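# Bend a rod into an upright arch between two sockets

## Task

Flex the rod so it stands as a vertical arch on the board, each of its two ends seated in its own socket.

## Robot and tools

Robot: two arms, left_arm and right_arm, each a six-joint arm with a two-finger parallel gripper and a wrist camera. Base positions in the scene frame: left_arm at (-0.051, +0.360, +0.031) m, right_arm at (+0.020, -0.259, +0.019) m, both turned only very slightly about z. A camera stand sits behind the arms. A loose object may occasionally get a small shove from outside.

Frames. Scene frame: origin at table-top height, halfway between the nominal bases; +z up, +x out over the table, left_arm toward +y (arm names do not match image sides). Fixed cameras and the table use the scene frame. Each arm's reported hand pose, velocities, targets and wrist-camera pose use that arm's own base frame. Motion offsets are along the axes of that arm's current Hand target. On the gripper, +z is the direction the fingers point and the fingers part along y. end_effector_position is the spot between the pads, roughly 1 cm inside the tips. Reported positions and orientations can be off by a few cm, more when reaching far.

The 14-number row. Every motion argument is a single row of 14 numbers shared by both arms: dx, dy, dz, rx, ry, rz, opening for left_arm, then the same seven for right_arm. All lie in [-1, 1]. The first six per arm are an offset, not a pose: measured from that arm's Hand target as it stood when the action or move began, along that target's axes. 1.0 equals 0.6 m of travel or 180 degrees; rx, ry, rz form one rotation vector. Sending the same offset twice moves the arm twice. Six zeros re-request the current Hand target. Opening is absolute: +1 fully open (0.093 m), -1 closed. Even an idle arm needs its seven numbers; a 0 opening is a real command, so repeat the present opening to leave a gripper alone.

execute_actions(actions, cameras): actions is a list of actions; each action is a list of up to 15 rows, one per 1/30 s control step, and a short action repeats its final row to fill 15 steps. Every row in an action counts from the action's starting Hand target. cameras lists names (cam_head_left, cam_head_right, cam_low, cam_left_wrist, cam_right_wrist, or "all"); images appear only if requested or if actions is empty. An empty list also reports the scene number and task.

move(target, speed, blend, opening_speed, grip_force, blocking, cameras): drives each gripper in a straight line toward the offset row (or a list of up to 15 rows, all counted from the same starting Hand targets). speed in m/s, 0.002 to 2.9, default 0.25; rotation capped at twice that in rad/s. blend in metres rounds corners of a list; 0 stops at each. opening_speed is the rate of finger change per second on the -1..+1 scale, at least 0.2. grip_force is newtons per pad, 10 to 50, stays set, slower closing when low. blocking=false returns after about 0.5 s while motion continues. A move lasts 0.5 to 10 s and does not avoid obstacles or the other arm. Faster moves overshoot and strike harder. Avoid paths near an arm's own base; go around it. The result adds a move: line: done (within 10 mm and 2 degrees), off_target, moving, held, fault, plus limits such as paced (pose clipped) or held (steps withheld).

wait(seconds 0 to 10) lets time run with commands held; stop brakes a running move; zoom_image(camera, region [x0,y0,x1,y1] pixels, max 504x504) enlarges part of the newest image (all cameras 896x504); read_manual gives licence text only; finished_scene(scene) ends the scene irreversibly and must be the last call of that reply after scene 1.

Results: each arm's end_effector_position (m) and end_effector_quat_wxyz in its base frame, Hand target (the basis for the next offsets), Tool commands, Joint positions (last entry = finger opening in m), joint torques (can wrap at ±28 N m on joints 1 to 3), and grip_measured. grip_measured: +1 open, -1 closed; pads meet near -0.94, and each mm of object width adds about 0.0208; it may read up to 0.02 high. To grip firmly, command about 0.24 below the width reading; to release, send well above it.

Behaviour: grippers often stop short or tilt from friction and gravity; check after each move and send the missing offset or re-level. Commanded orientation is clipped to 40 degrees from the measured one per step. An arm blocked by something keeps pressing until commanded back. Holding loads, stretching out or pushing at unreachable poses heats motors: MOTOR HOT at 75 °C, fault fold at 90 °C, collapse at 100 °C.

Avoid: dropping the rod or releasing it while moving, hitting fixed things, slams, very hard pushes, grippers or arms touching each other (can fail the scene), strain on a wrist-camera cable, and anything leaving the table. The arch must stay in the sockets on its own after release.

Each tool is called after ">>>" in YAML: its name, and indented under it one key for each argument.

## Session

>>> execute_actions:
  actions: []

Scene clock: 0.00 s.
left_arm: end_effector_position=(+0.3954, +0.0182, +0.1048) grip_measured=+1.000 end_effector_quat_wxyz=(+0.606, -0.041, +0.791, +0.080) | right_arm: end_effector_position=(+0.3956, +0.0029, +0.0939) grip_measured=+1.000 end_effector_quat_wxyz=(+0.565, +0.007, +0.825, +0.008)
Joint positions: left_arm=[-0.049 1.591 0.362 0.966 -0.223 0.02 0.093] | right_arm=[0.008 1.536 0.406 0.76 0.002 0.024 0.093]
Joint velocities: within noise
Joint torques (N m): no reading
Heat: left arm: 30 °C; right arm: 31 °C.
Hand target: left_arm +0.3974, +0.0181, +0.1102; +0.612, -0.042, +0.786, +0.079 | right_arm +0.3993, +0.0030, +0.1027; +0.576, +0.007, +0.817, +0.009
Tool commands: left_gripper/opening=+1.0 right_gripper/opening=+1.0

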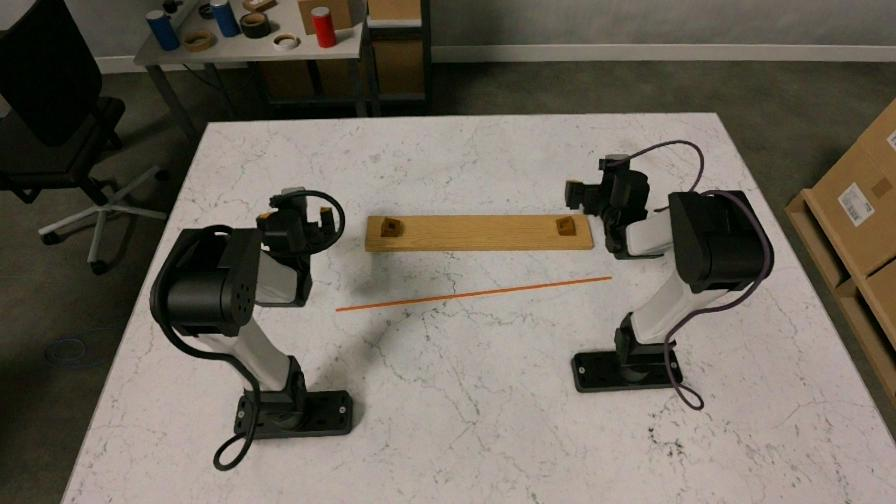

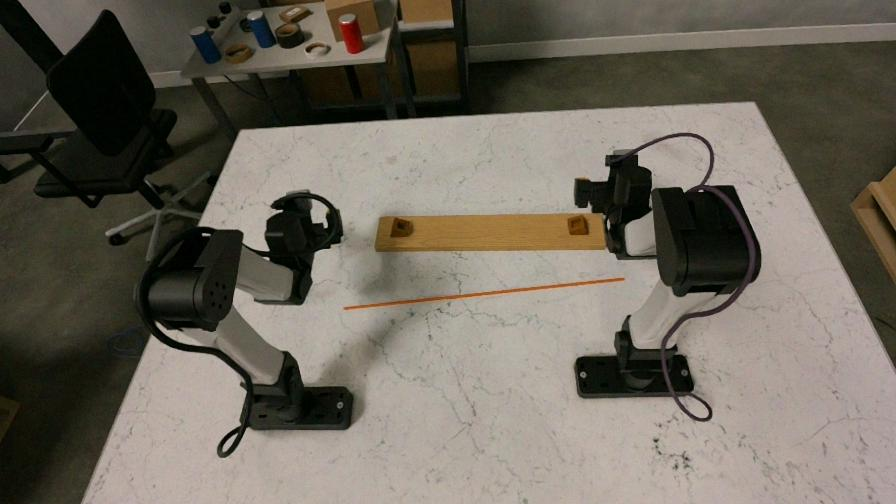

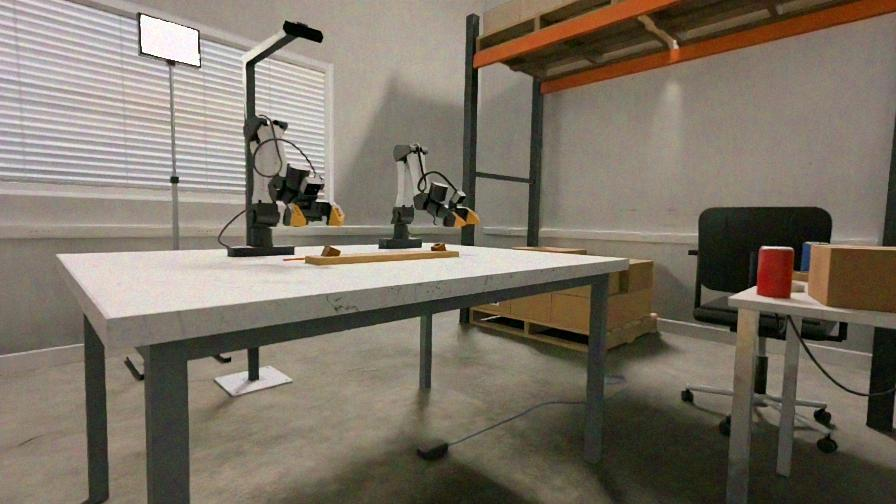

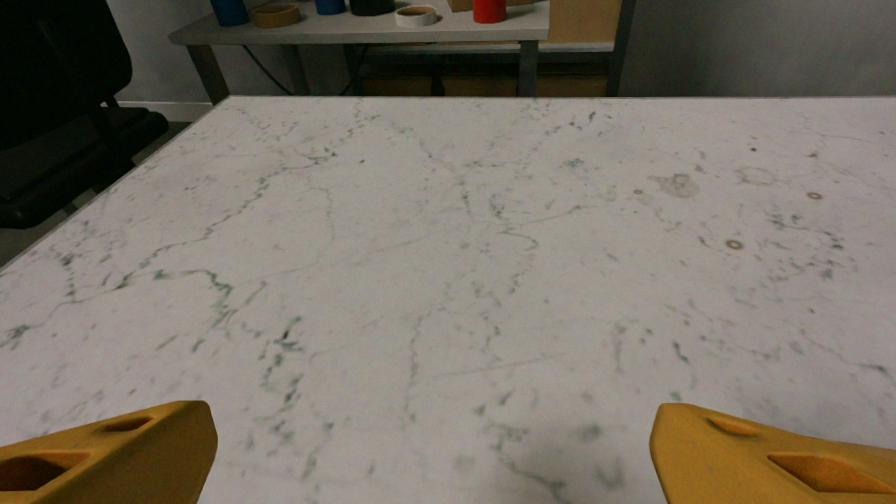

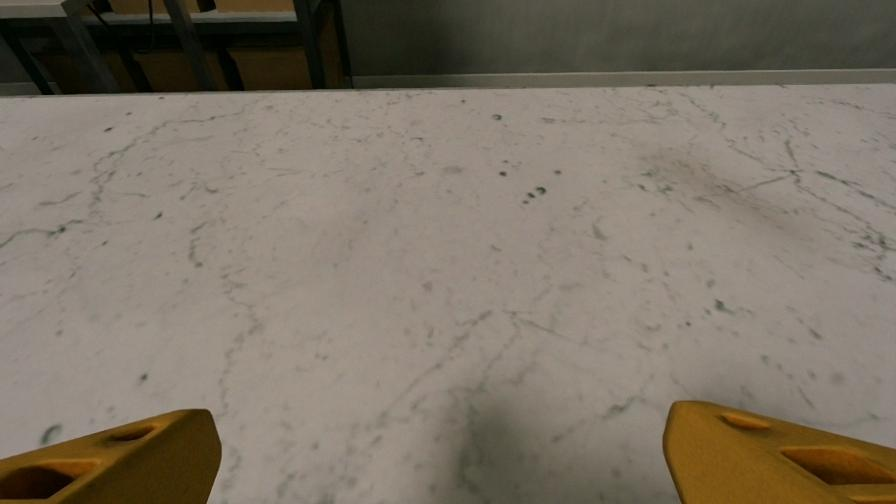

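>>> zoom_image:
  camera: "cam_head_left"
  region: [325, 195, 485, 285]

>>> zoom_image:
  camera: "cam_head_left"
  region: [480, 195, 640, 285]

>>> zoom_image:
  camera: "cam_low"
  region: [270, 220, 490, 280]

Scaled by 3.150.

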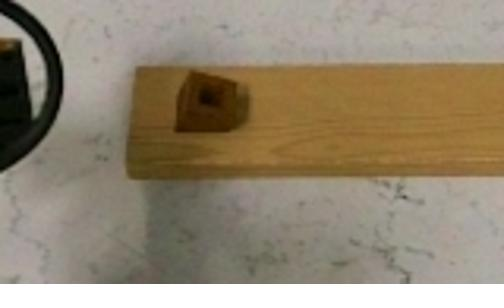

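Scaled by 3.150.

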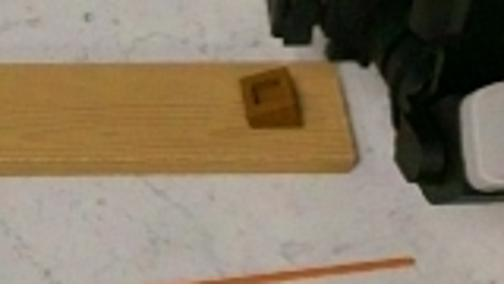

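Scaled by 2.291.

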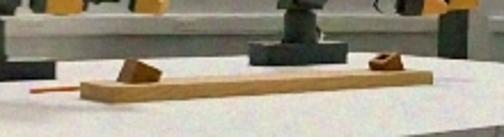

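>>> move:
  target: [0.006,-0.154,-0.351,0.372,0.287,0.446,1,0.039,0.063,-0.338,-0.299,0.309,-0.435,1]
  speed: 0.4
  cameras: ["all"]

Scene clock: 23.27 s.
left_arm: end_effector_position=(+0.2074, -0.1082, +0.1465) grip_measured=+1.000 end_effector_quat_wxyz=(+0.000, +0.701, +0.713, -0.004) | right_arm: end_effector_position=(+0.1961, +0.0382, +0.1431) grip_measured=+1.000 end_effector_quat_wxyz=(+0.003, +0.700, -0.714, -0.004)
Joint positions: left_arm=[-0.475 1.429 1.244 -1.389 0.008 1.078 0.093] | right_arm=[0.19 1.305 1.133 -1.409 -0.003 -1.362 0.093]
Joint torques (N m): left_arm=[-0.4 -2.86 7.27 0.12 -0.07 0.05] | right_arm=[0.76 -2.36 10.14 0.29 -0.17 -0.11]
Heat: left arm: 34 °C; right arm: 33 °C.
Hand target: left_arm +0.2104, -0.1097, +0.1502; -0.001, +0.708, +0.707, +0.000 | right_arm +0.2005, +0.0400, +0.1497; +0.001, +0.707, -0.707, +0.000
Off the commanded pose: left_arm 0.005 m, 1 deg | right_arm 0.008 m, 1 deg.
move: done

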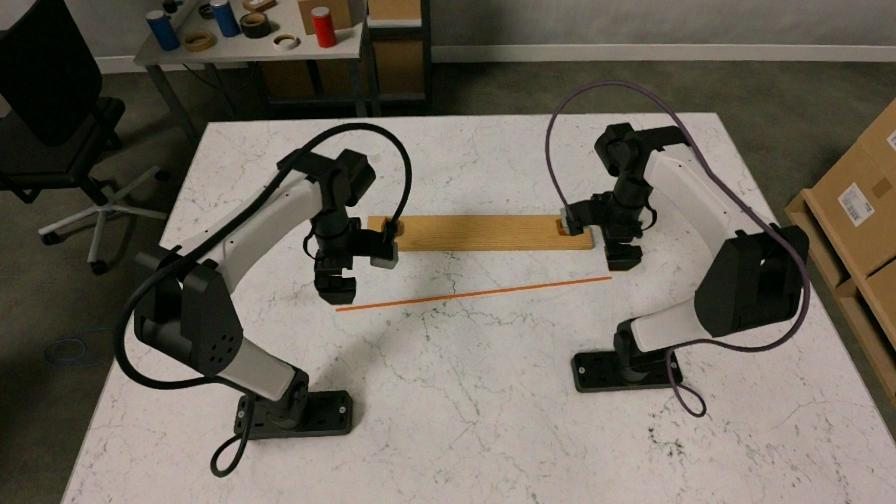

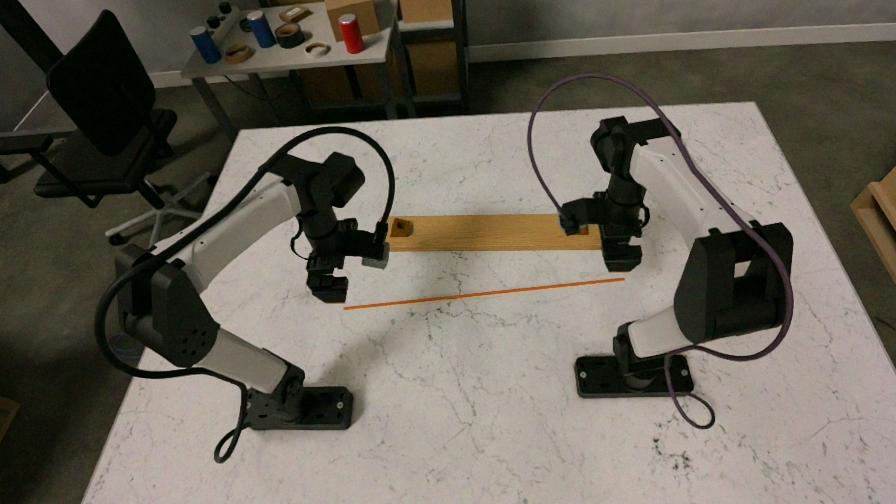

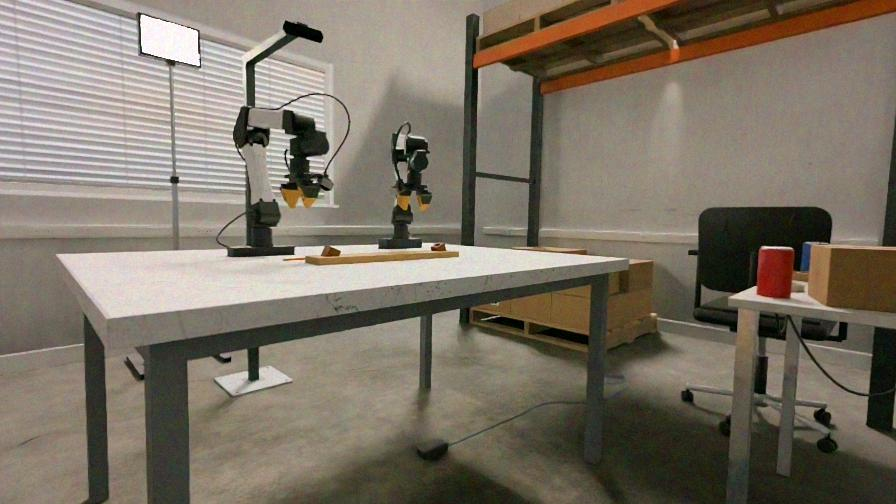

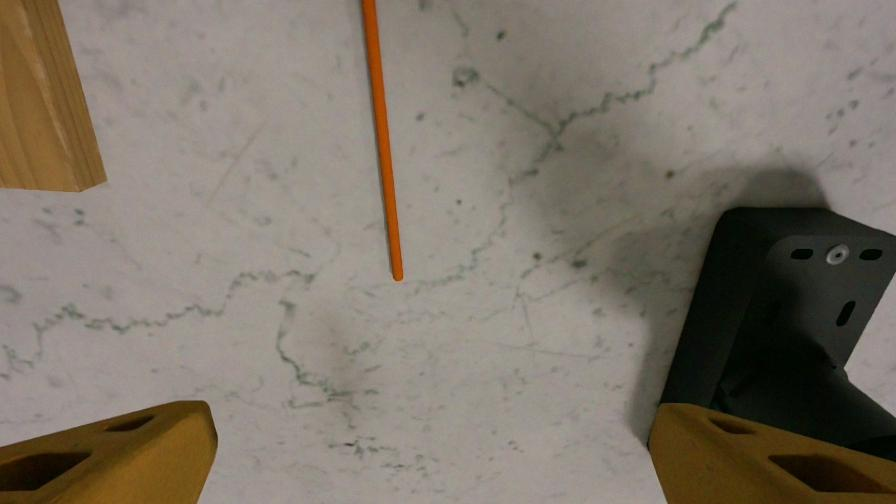

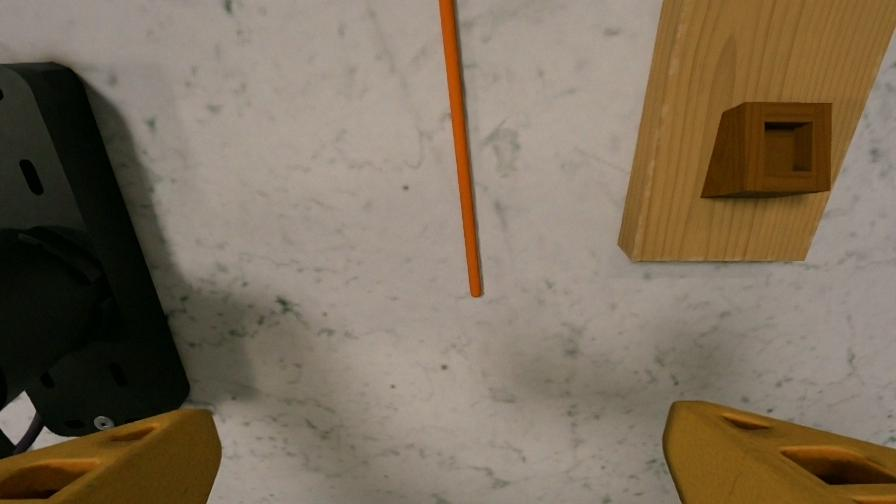

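>>> move:
  target: [0,0.042,0.25,0,0,-0.028,1,0.01,-0.009,0.233,0,0,-0.03,1]
  cameras: ["cam_left_wrist","cam_right_wrist"]

Scene clock: 32.27 s.
left_arm: end_effector_position=(+0.2340, -0.1115, +0.0052) grip_measured=+1.000 end_effector_quat_wxyz=(+0.002, +0.681, +0.733, -0.002) | right_arm: end_effector_position=(+0.2057, +0.0355, +0.0145) grip_measured=+1.000 end_effector_quat_wxyz=(+0.000, +0.739, -0.673, +0.001)
Joint positions: left_arm=[-0.442 1.653 0.876 -0.791 0.004 1.055 0.093] | right_arm=[0.173 1.44 0.711 -0.84 0.002 -1.491 0.093]
Joint torques (N m): left_arm=[0.77 -3.66 3.97 0.37 0.01 -0.13] | right_arm=[-0.62 -2.85 5.38 0.53 -0.2 -0.14]
Heat: left arm: 32 °C; right arm: 35 °C.
Hand target: left_arm +0.2354, -0.1095, +0.0002; -0.001, +0.676, +0.737, +0.000 | right_arm +0.2057, +0.0337, +0.0099; +0.001, +0.739, -0.673, +0.000
Off the commanded pose: left_arm 0.006 m, 1 deg | right_arm 0.005 m, 0 deg.
move: done
Images, in order (width x height): cam_left_wrist 896x504, cam_right_wrist 896x504.

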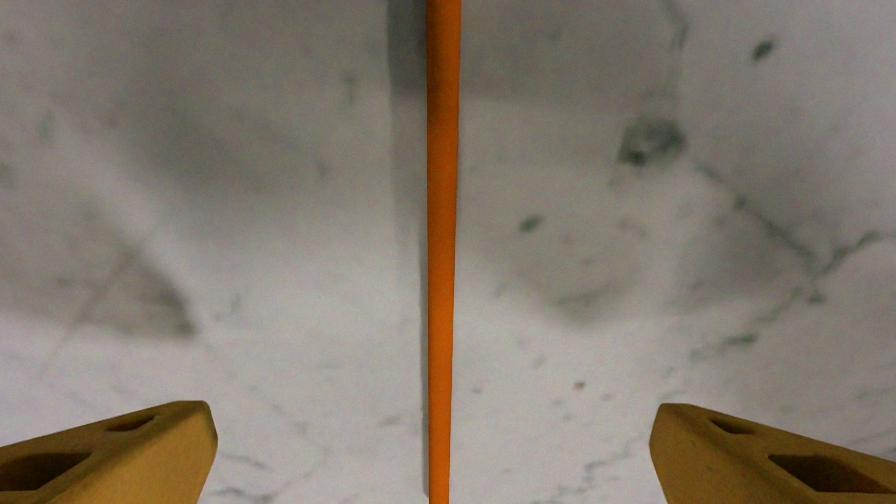

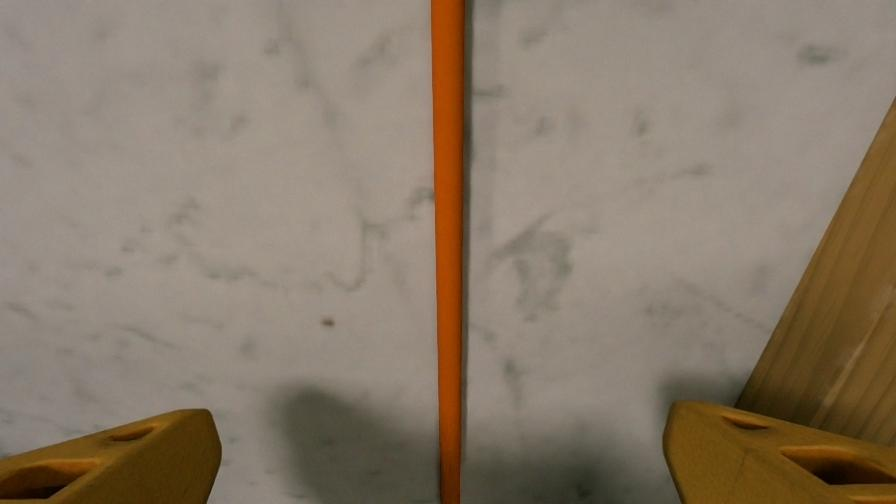

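>>> move:
  target: [0,0,0.04,0,0,0,1,0,0,0.035,0,0,0,1]
  speed: 0.1
  cameras: ["cam_left_wrist","cam_right_wrist"]

Scene clock: 35.53 s.
left_arm: end_effector_position=(+0.2311, -0.1090, -0.0136) grip_measured=+1.000 end_effector_quat_wxyz=(-0.008, +0.680, +0.734, -0.001) | right_arm: end_effector_position=(+0.2058, +0.0355, -0.0068) grip_measured=+1.000 end_effector_quat_wxyz=(+0.000, +0.739, -0.673, +0.001)
Joint positions: left_arm=[-0.442 1.7 0.84 -0.726 -0.002 1.052 0.093] | right_arm=[0.173 1.493 0.659 -0.736 0.002 -1.492 0.093]
Joint torques (N m): left_arm=[0.73 -2.96 2.96 0.71 0.07 -0.12] | right_arm=[-0.58 -3 5.16 0.5 -0.2 -0.11]
Heat: left arm: 32 °C; right arm: 35 °C.
Hand target: left_arm +0.2355, -0.1095, -0.0239; -0.001, +0.676, +0.737, +0.000 | right_arm +0.2057, +0.0337, -0.0111; +0.001, +0.739, -0.673, +0.000
Off the commanded pose: left_arm 0.011 m, 1 deg | right_arm 0.005 m, 0 deg.
move: off_target (left_arm)
Images, in order (width x height): cam_left_wrist 896x504, cam_right_wrist 896x504.

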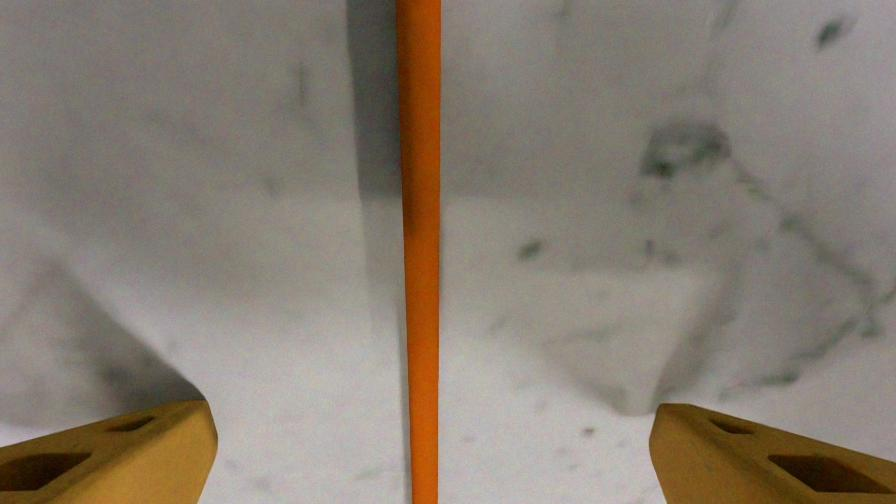

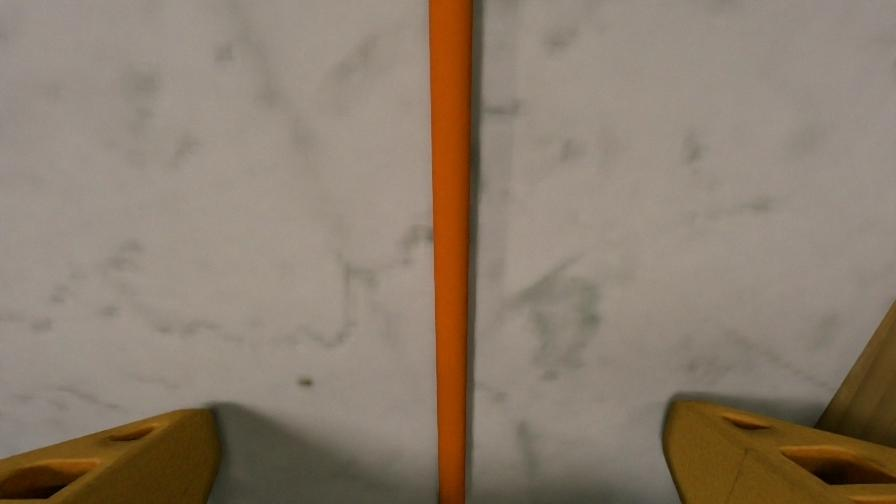

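>>> move:
  target: [0,0,-0.011,0,0,0,1,0,0,0,0,0,0,1]
  speed: 0.1

>>> move:
  target: [0,0,0,0,0,0,-1,0,0,0,0,0,0,-1]
  opening_speed: 1.5
  cameras: ["cam_left_wrist","cam_right_wrist"]

Scene clock: 37.87 s.
left_arm: end_effector_position=(+0.2310, -0.1089, -0.0136) grip_measured=+1.000 end_effector_quat_wxyz=(-0.008, +0.680, +0.734, -0.002) | right_arm: end_effector_position=(+0.2060, +0.0355, -0.0068) grip_measured=+1.000 end_effector_quat_wxyz=(+0.000, +0.739, -0.673, +0.001)
Joint positions: left_arm=[-0.442 1.7 0.84 -0.727 -0.002 1.052 0.093] | right_arm=[0.173 1.493 0.659 -0.735 0.002 -1.492 0.093]
Joint torques (N m): left_arm=[0.83 -4.21 3.95 0.47 0.03 -0.13] | right_arm=[-0.68 -3.02 5.12 0.52 -0.2 -0.13]
Heat: left arm: 32 °C; right arm: 34 °C.
Hand target: left_arm +0.2355, -0.1095, -0.0173; -0.001, +0.676, +0.737, +0.000 | right_arm +0.2058, +0.0337, -0.0111; +0.001, +0.739, -0.673, +0.000
Off the commanded pose: left_arm 0.006 m, 1 deg | right_arm 0.005 m, 0 deg.
move: done

Scene clock: 39.50 s.
left_arm: end_effector_position=(+0.2341, -0.1097, -0.0136) grip_measured=-0.954 end_effector_quat_wxyz=(-0.002, +0.679, +0.734, +0.002) | right_arm: end_effector_position=(+0.2060, +0.0355, -0.0068) grip_measured=-0.978 end_effector_quat_wxyz=(+0.000, +0.740, -0.673, +0.001)
Joint positions: left_arm=[-0.441 1.7 0.84 -0.714 -0.004 1.052 0] | right_arm=[0.173 1.493 0.659 -0.735 0.002 -1.492 0]
Joint torques (N m): left_arm=[0.68 -4.18 4.03 0.35 0.06 -0.15] | right_arm=[-0.62 -3.04 5.12 0.51 -0.19 -0.11]
Heat: left arm: 32 °C; right arm: 34 °C.
Hand target: left_arm +0.2355, -0.1095, -0.0173; -0.001, +0.676, +0.737, +0.000 | right_arm +0.2057, +0.0337, -0.0111; +0.001, +0.739, -0.673, +0.000
Off the commanded pose: left_arm 0.004 m, 1 deg | right_arm 0.005 m, 0 deg.
move: done
Images, in order (width x height): cam_left_wrist 896x504, cam_right_wrist 896x504.

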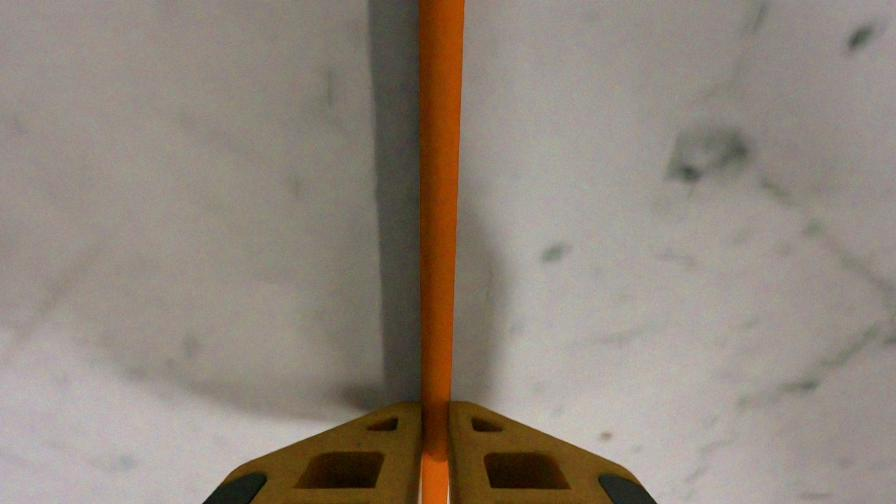

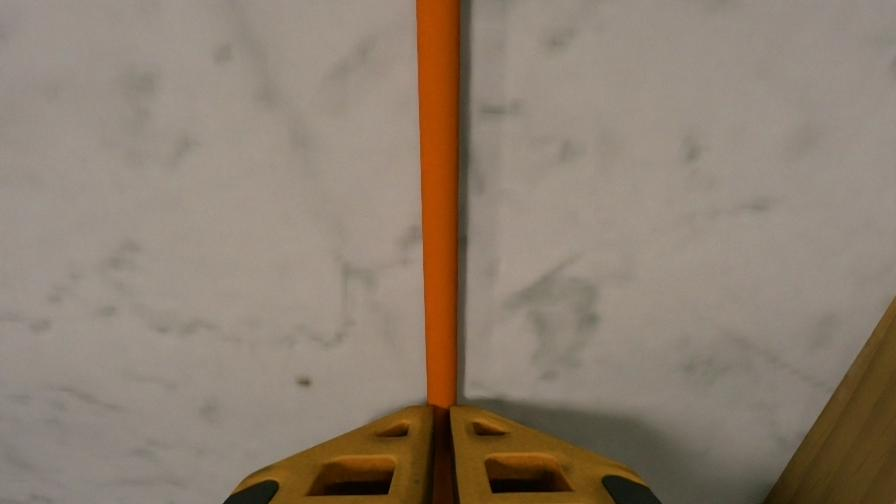

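>>> move:
  target: [0,0,-0.2,0,0,0,-1,0,0,-0.2,0,0,0,-1]
  speed: 0.2
  cameras: ["cam_left_wrist","cam_right_wrist","cam_head_left"]

Scene clock: 42.00 s.
left_arm: end_effector_position=(+0.2315, -0.1084, +0.0931) grip_measured=-0.962 end_effector_quat_wxyz=(-0.016, +0.679, +0.734, -0.003) | right_arm: end_effector_position=(+0.2012, +0.0347, +0.0986) grip_measured=-0.984 end_effector_quat_wxyz=(+0.013, +0.739, -0.673, -0.009)
Joint positions: left_arm=[-0.441 1.551 1.143 -1.195 -0.005 1.052 0] | right_arm=[0.173 1.348 0.988 -1.243 0.002 -1.492 0]
Joint torques (N m): left_arm=[0.64 -5.94 6.84 0.07 0.1 -0.11] | right_arm=[-0.54 -4.94 9.57 0.19 -0.21 -0.1]
Heat: left arm: 33 °C; right arm: 34 °C.
Hand target: left_arm +0.2356, -0.1097, +0.1027; -0.001, +0.676, +0.737, +0.000 | right_arm +0.2058, +0.0339, +0.1090; +0.001, +0.739, -0.673, +0.000
Off the commanded pose: left_arm 0.011 m, 2 deg | right_arm 0.011 m, 2 deg.
move: off_target (left_arm, right_arm)
Images, in order (width x height): cam_head_left 896x504, cam_left_wrist 896x504, cam_right_wrist 896x504.

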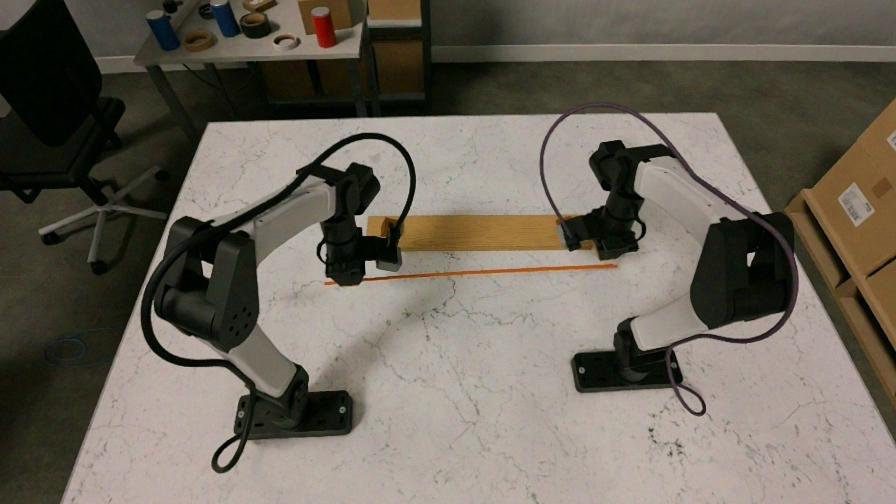

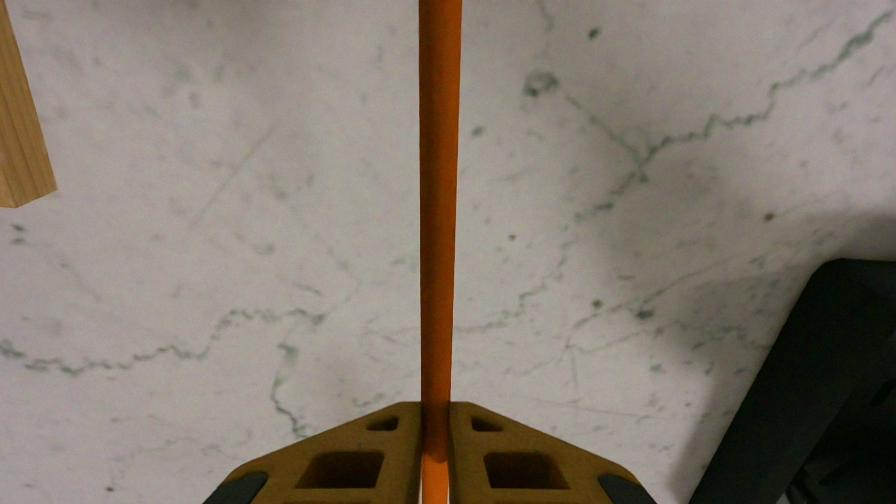

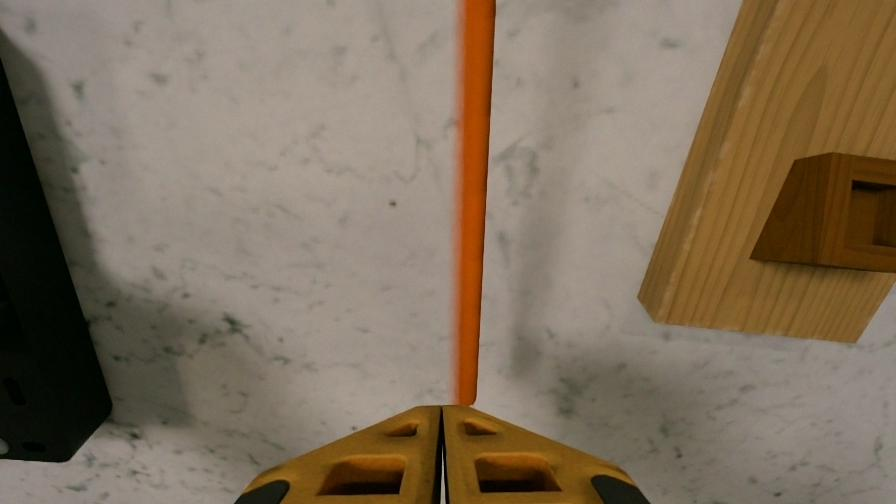

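>>> move:
  target: [0,0,0,0,0,0,-1,0,0,0,0,0,0,1]
  cameras: ["cam_right_wrist"]

>>> move:
  target: [0,0,0,0,0,0,-1,0,-0.01,0.035,0,0,0,1]
  speed: 0.1
  cameras: ["cam_right_wrist","cam_low"]

>>> zoom_image:
  camera: "cam_low"
  region: [220, 150, 480, 280]

Scene clock: 44.93 s.
left_arm: end_effector_position=(+0.2314, -0.1083, +0.0931) grip_measured=-0.962 end_effector_quat_wxyz=(-0.016, +0.679, +0.734, -0.003) | right_arm: end_effector_position=(+0.2011, +0.0347, +0.0986) grip_measured=+1.000 end_effector_quat_wxyz=(+0.014, +0.739, -0.673, -0.009)
Joint positions: left_arm=[-0.441 1.551 1.143 -1.196 -0.005 1.052 0] | right_arm=[0.173 1.348 0.988 -1.244 0.002 -1.492 0.093]
Joint torques (N m): left_arm=[0.59 -5.97 6.87 0.1 0.09 -0.1] | right_arm=[-0.53 -4.9 9.55 0.15 -0.2 -0.1]
Heat: left arm: 33 °C; right arm: 35 °C.
Hand target: left_arm +0.2355, -0.1097, +0.1027; -0.001, +0.676, +0.737, +0.000 | right_arm +0.2059, +0.0339, +0.1090; +0.001, +0.739, -0.673, +0.000
Off the commanded pose: left_arm 0.011 m, 2 deg | right_arm 0.011 m, 2 deg.
move: off_target (left_arm, right_arm)
Images, in order (width x height): cam_right_wrist 896x504.

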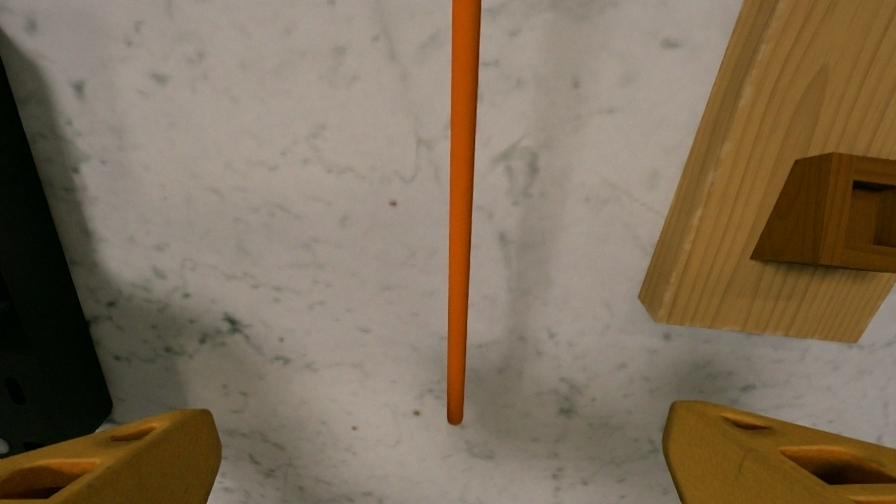

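Scene clock: 45.97 s.
left_arm: end_effector_position=(+0.2314, -0.1083, +0.0931) grip_measured=-0.962 end_effector_quat_wxyz=(-0.016, +0.679, +0.734, -0.003) | right_arm: end_effector_position=(+0.2102, +0.0363, +0.0926) grip_measured=+1.000 end_effector_quat_wxyz=(+0.000, +0.740, -0.673, +0.001)
Joint positions: left_arm=[-0.441 1.551 1.143 -1.196 -0.005 1.052 0] | right_arm=[0.173 1.354 0.969 -1.184 0.002 -1.492 0.093]
Joint torques (N m): left_arm=[0.61 -6.02 6.89 0.08 0.09 -0.1] | right_arm=[-0.68 -2.74 6 0.49 -0.21 -0.12]
Heat: left arm: 33 °C; right arm: 35 °C.
Hand target: left_arm +0.2355, -0.1097, +0.1027; -0.001, +0.676, +0.737, +0.000 | right_arm +0.2118, +0.0345, +0.0880; +0.001, +0.739, -0.673, +0.000
Off the commanded pose: left_arm 0.011 m, 2 deg | right_arm 0.005 m, 0 deg.
move: off_target (left_arm)
Images, in order (width x height): cam_low 896x504, cam_right_wrist 896x504.

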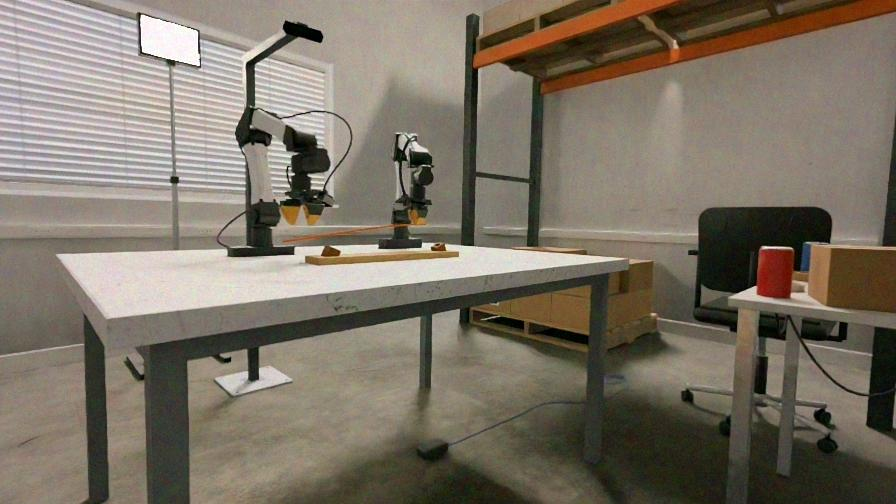

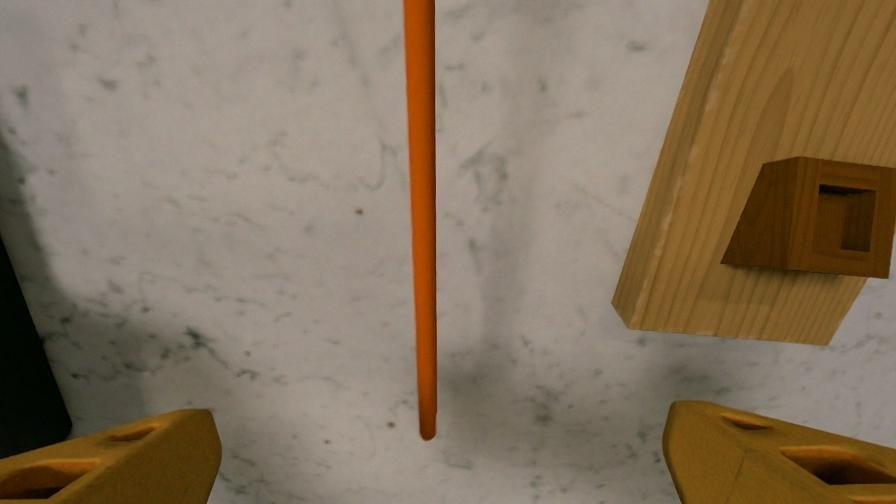

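Scaled by 1.938.

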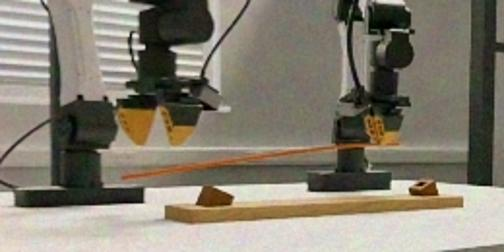

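>>> move:
  target: [0,0,0,0,0,0,-1,0,0.006,0.078,0,0,0,1]
  speed: 0.15

>>> move:
  target: [0,0,0,0,0,0,-1,0,0,0,0,0,0,-1]
  opening_speed: 1.5
  cameras: ["cam_right_wrist","cam_low"]

>>> zoom_image:
  camera: "cam_low"
  region: [220, 150, 480, 280]

Scene clock: 51.17 s.
left_arm: end_effector_position=(+0.2314, -0.1083, +0.0931) grip_measured=-0.962 end_effector_quat_wxyz=(-0.016, +0.679, +0.734, -0.003) | right_arm: end_effector_position=(+0.2071, +0.0357, +0.0455) grip_measured=+1.000 end_effector_quat_wxyz=(+0.000, +0.740, -0.673, +0.001)
Joint positions: left_arm=[-0.441 1.551 1.143 -1.196 -0.005 1.052 0] | right_arm=[0.173 1.39 0.805 -0.985 0.002 -1.492 0.093]
Joint torques (N m): left_arm=[0.65 -6 6.78 0.08 0.09 -0.12] | right_arm=[-0.65 -2.78 5.74 0.52 -0.19 -0.12]
Heat: left arm: 33 °C; right arm: 35 °C.
Hand target: left_arm +0.2355, -0.1097, +0.1027; -0.001, +0.676, +0.737, +0.000 | right_arm +0.2081, +0.0340, +0.0411; +0.001, +0.739, -0.673, +0.000
Off the commanded pose: left_arm 0.011 m, 2 deg | right_arm 0.005 m, 0 deg.
move: off_target (left_arm)

Scene clock: 52.70 s.
left_arm: end_effector_position=(+0.2314, -0.1083, +0.0931) grip_measured=-0.962 end_effector_quat_wxyz=(-0.016, +0.679, +0.734, -0.003) | right_arm: end_effector_position=(+0.2074, +0.0358, +0.0455) grip_measured=-0.958 end_effector_quat_wxyz=(+0.000, +0.740, -0.673, +0.001)
Joint positions: left_arm=[-0.441 1.551 1.143 -1.196 -0.005 1.052 0] | right_arm=[0.173 1.39 0.805 -0.984 0.002 -1.493 0]
Joint torques (N m): left_arm=[0.69 -6.04 6.84 0.07 0.08 -0.09] | right_arm=[-0.64 -2.77 5.75 0.53 -0.18 -0.11]
Heat: left arm: 33 °C; right arm: 35 °C.
Hand target: left_arm +0.2356, -0.1097, +0.1027; -0.001, +0.676, +0.737, +0.000 | right_arm +0.2081, +0.0340, +0.0411; +0.001, +0.739, -0.673, +0.000
Off the commanded pose: left_arm 0.011 m, 2 deg | right_arm 0.005 m, 0 deg.
move: off_target (left_arm)
Images, in order (width x height): cam_low 896x504, cam_right_wrist 896x504.

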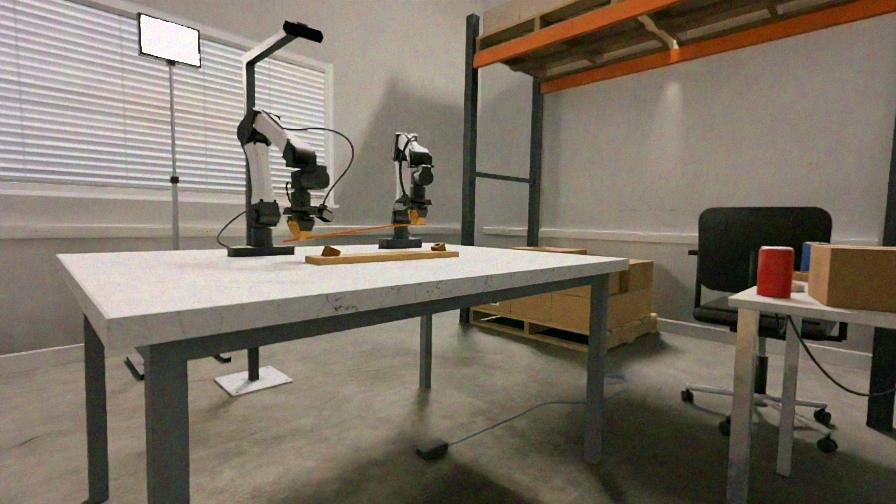

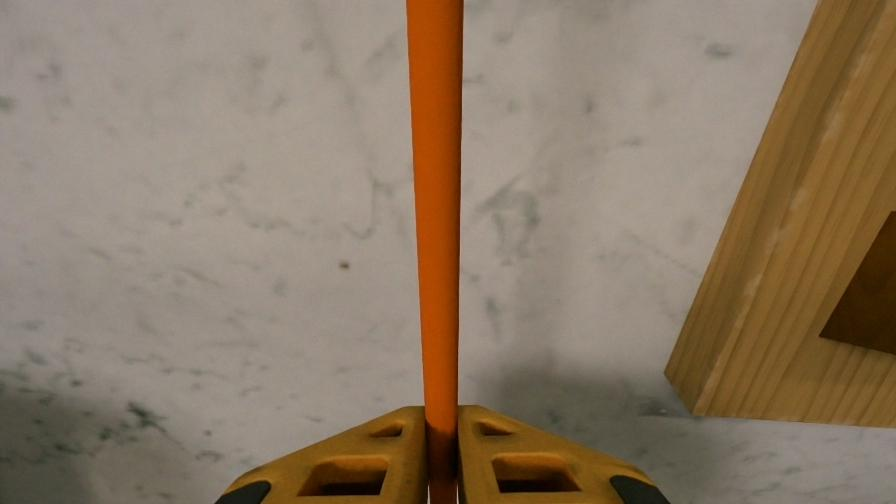

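Scaled by 1.938.

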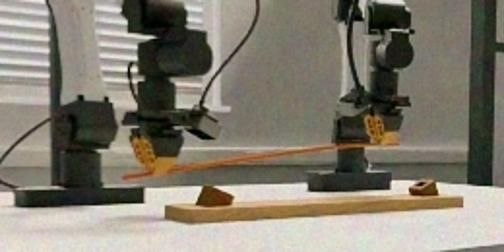

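>>> move:
  target: [-0.176,0.221,-0.11,0.019,-0.361,0.031,-1,-0.077,-0.18,-0.233,0.020,-0.361,0.030,-1]
  speed: 0.12
  cameras: ["all"]

>>> zoom_image:
  camera: "cam_low"
  region: [220, 100, 480, 280]

>>> zoom_image:
  camera: "cam_head_left"
  region: [320, 130, 640, 290]

Scene clock: 69.40 s.
left_arm: end_effector_position=(+0.3713, -0.1930, +0.1592) grip_measured=-0.962 end_effector_quat_wxyz=(+0.355, +0.603, +0.612, -0.369) | right_arm: end_effector_position=(+0.3059, +0.0826, +0.1680) grip_measured=-0.973 end_effector_quat_wxyz=(-0.359, +0.605, -0.613, -0.358)
Joint positions: left_arm=[-0.12 1.934 1.501 -0.941 1.063 1.32 0] | right_arm=[-0.209 1.836 1.4 -1.481 -1.029 -1.963 0]
Joint torques (N m): left_arm=[-0.92 -6.34 7.58 0.74 1.22 -0.11] | right_arm=[0.9 -5.56 9.03 -0.49 -1.58 -0.17]
Heat: left arm: 34 °C; right arm: 35 °C.
Hand target: left_arm +0.3768, -0.2035, +0.1685; +0.376, +0.603, +0.590, -0.383 | right_arm +0.3115, +0.0904, +0.1808; -0.383, +0.593, -0.600, -0.377
Off the commanded pose: left_arm 0.015 m, 4 deg | right_arm 0.016 m, 4 deg.
move: off_target (left_arm, right_arm)

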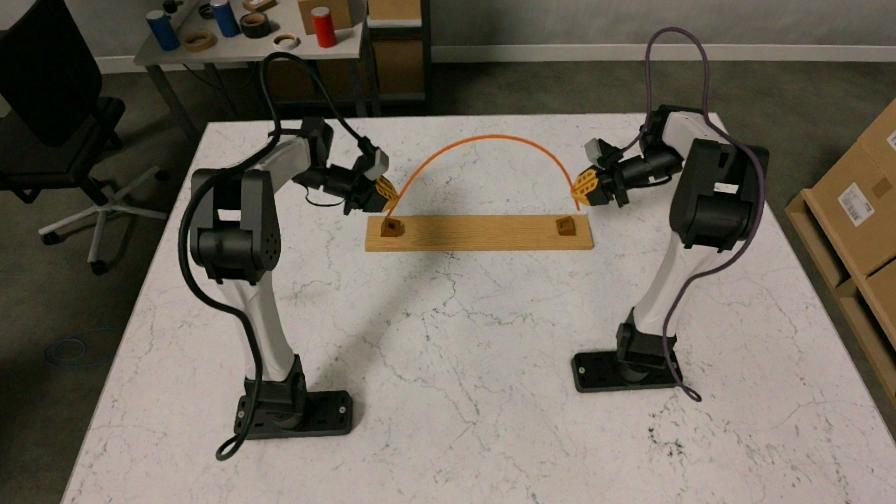

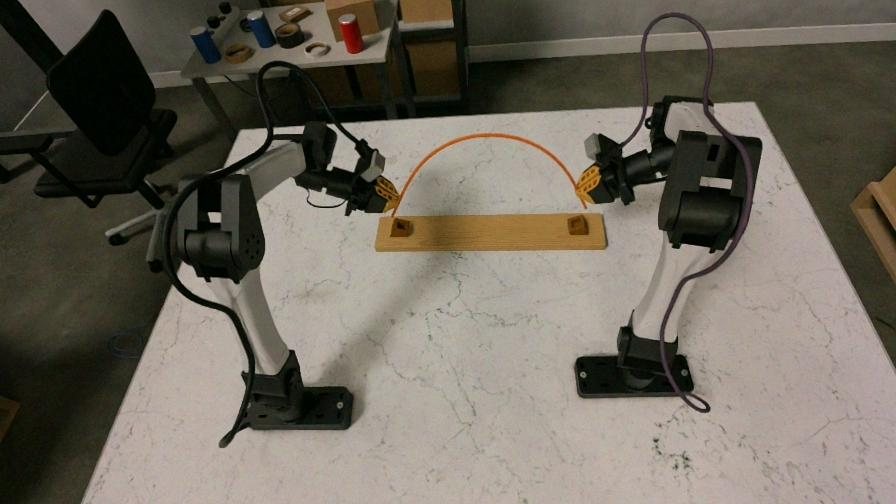

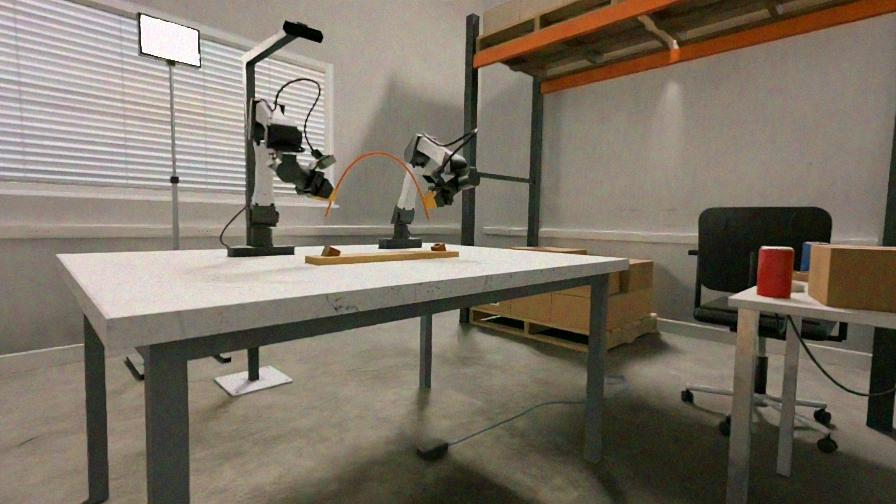

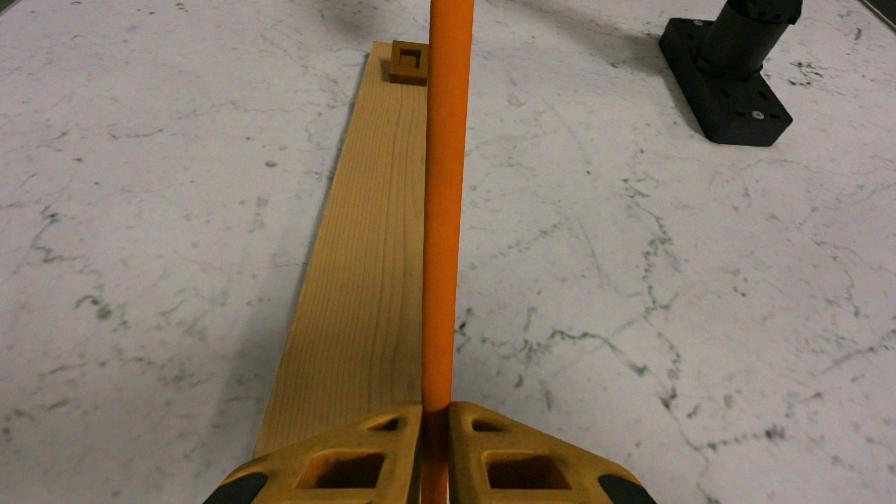

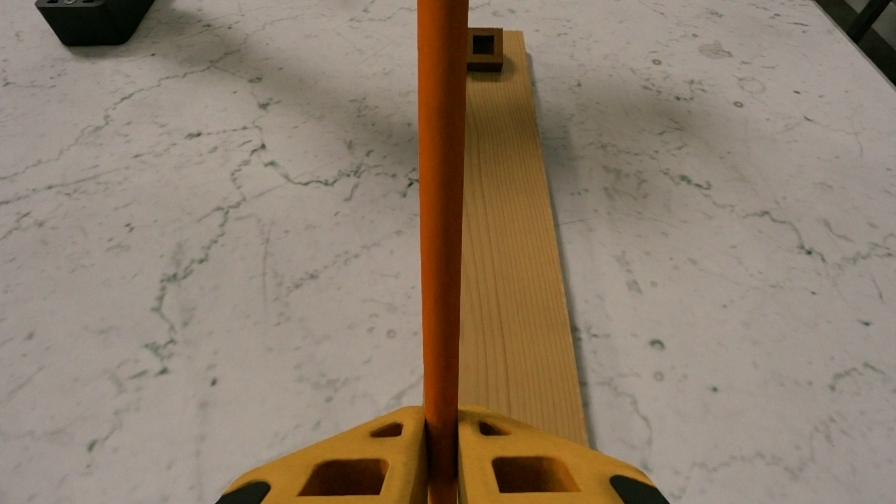

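Scaled by 1.938.

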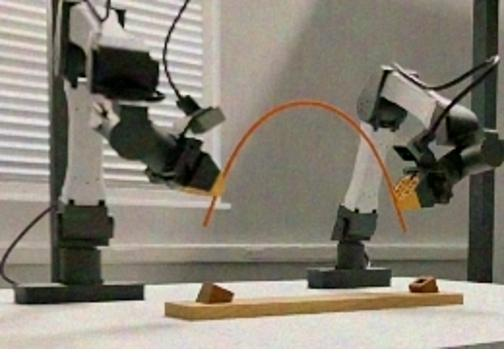

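Scaled by 1.575.

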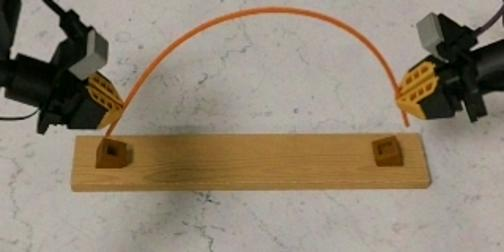

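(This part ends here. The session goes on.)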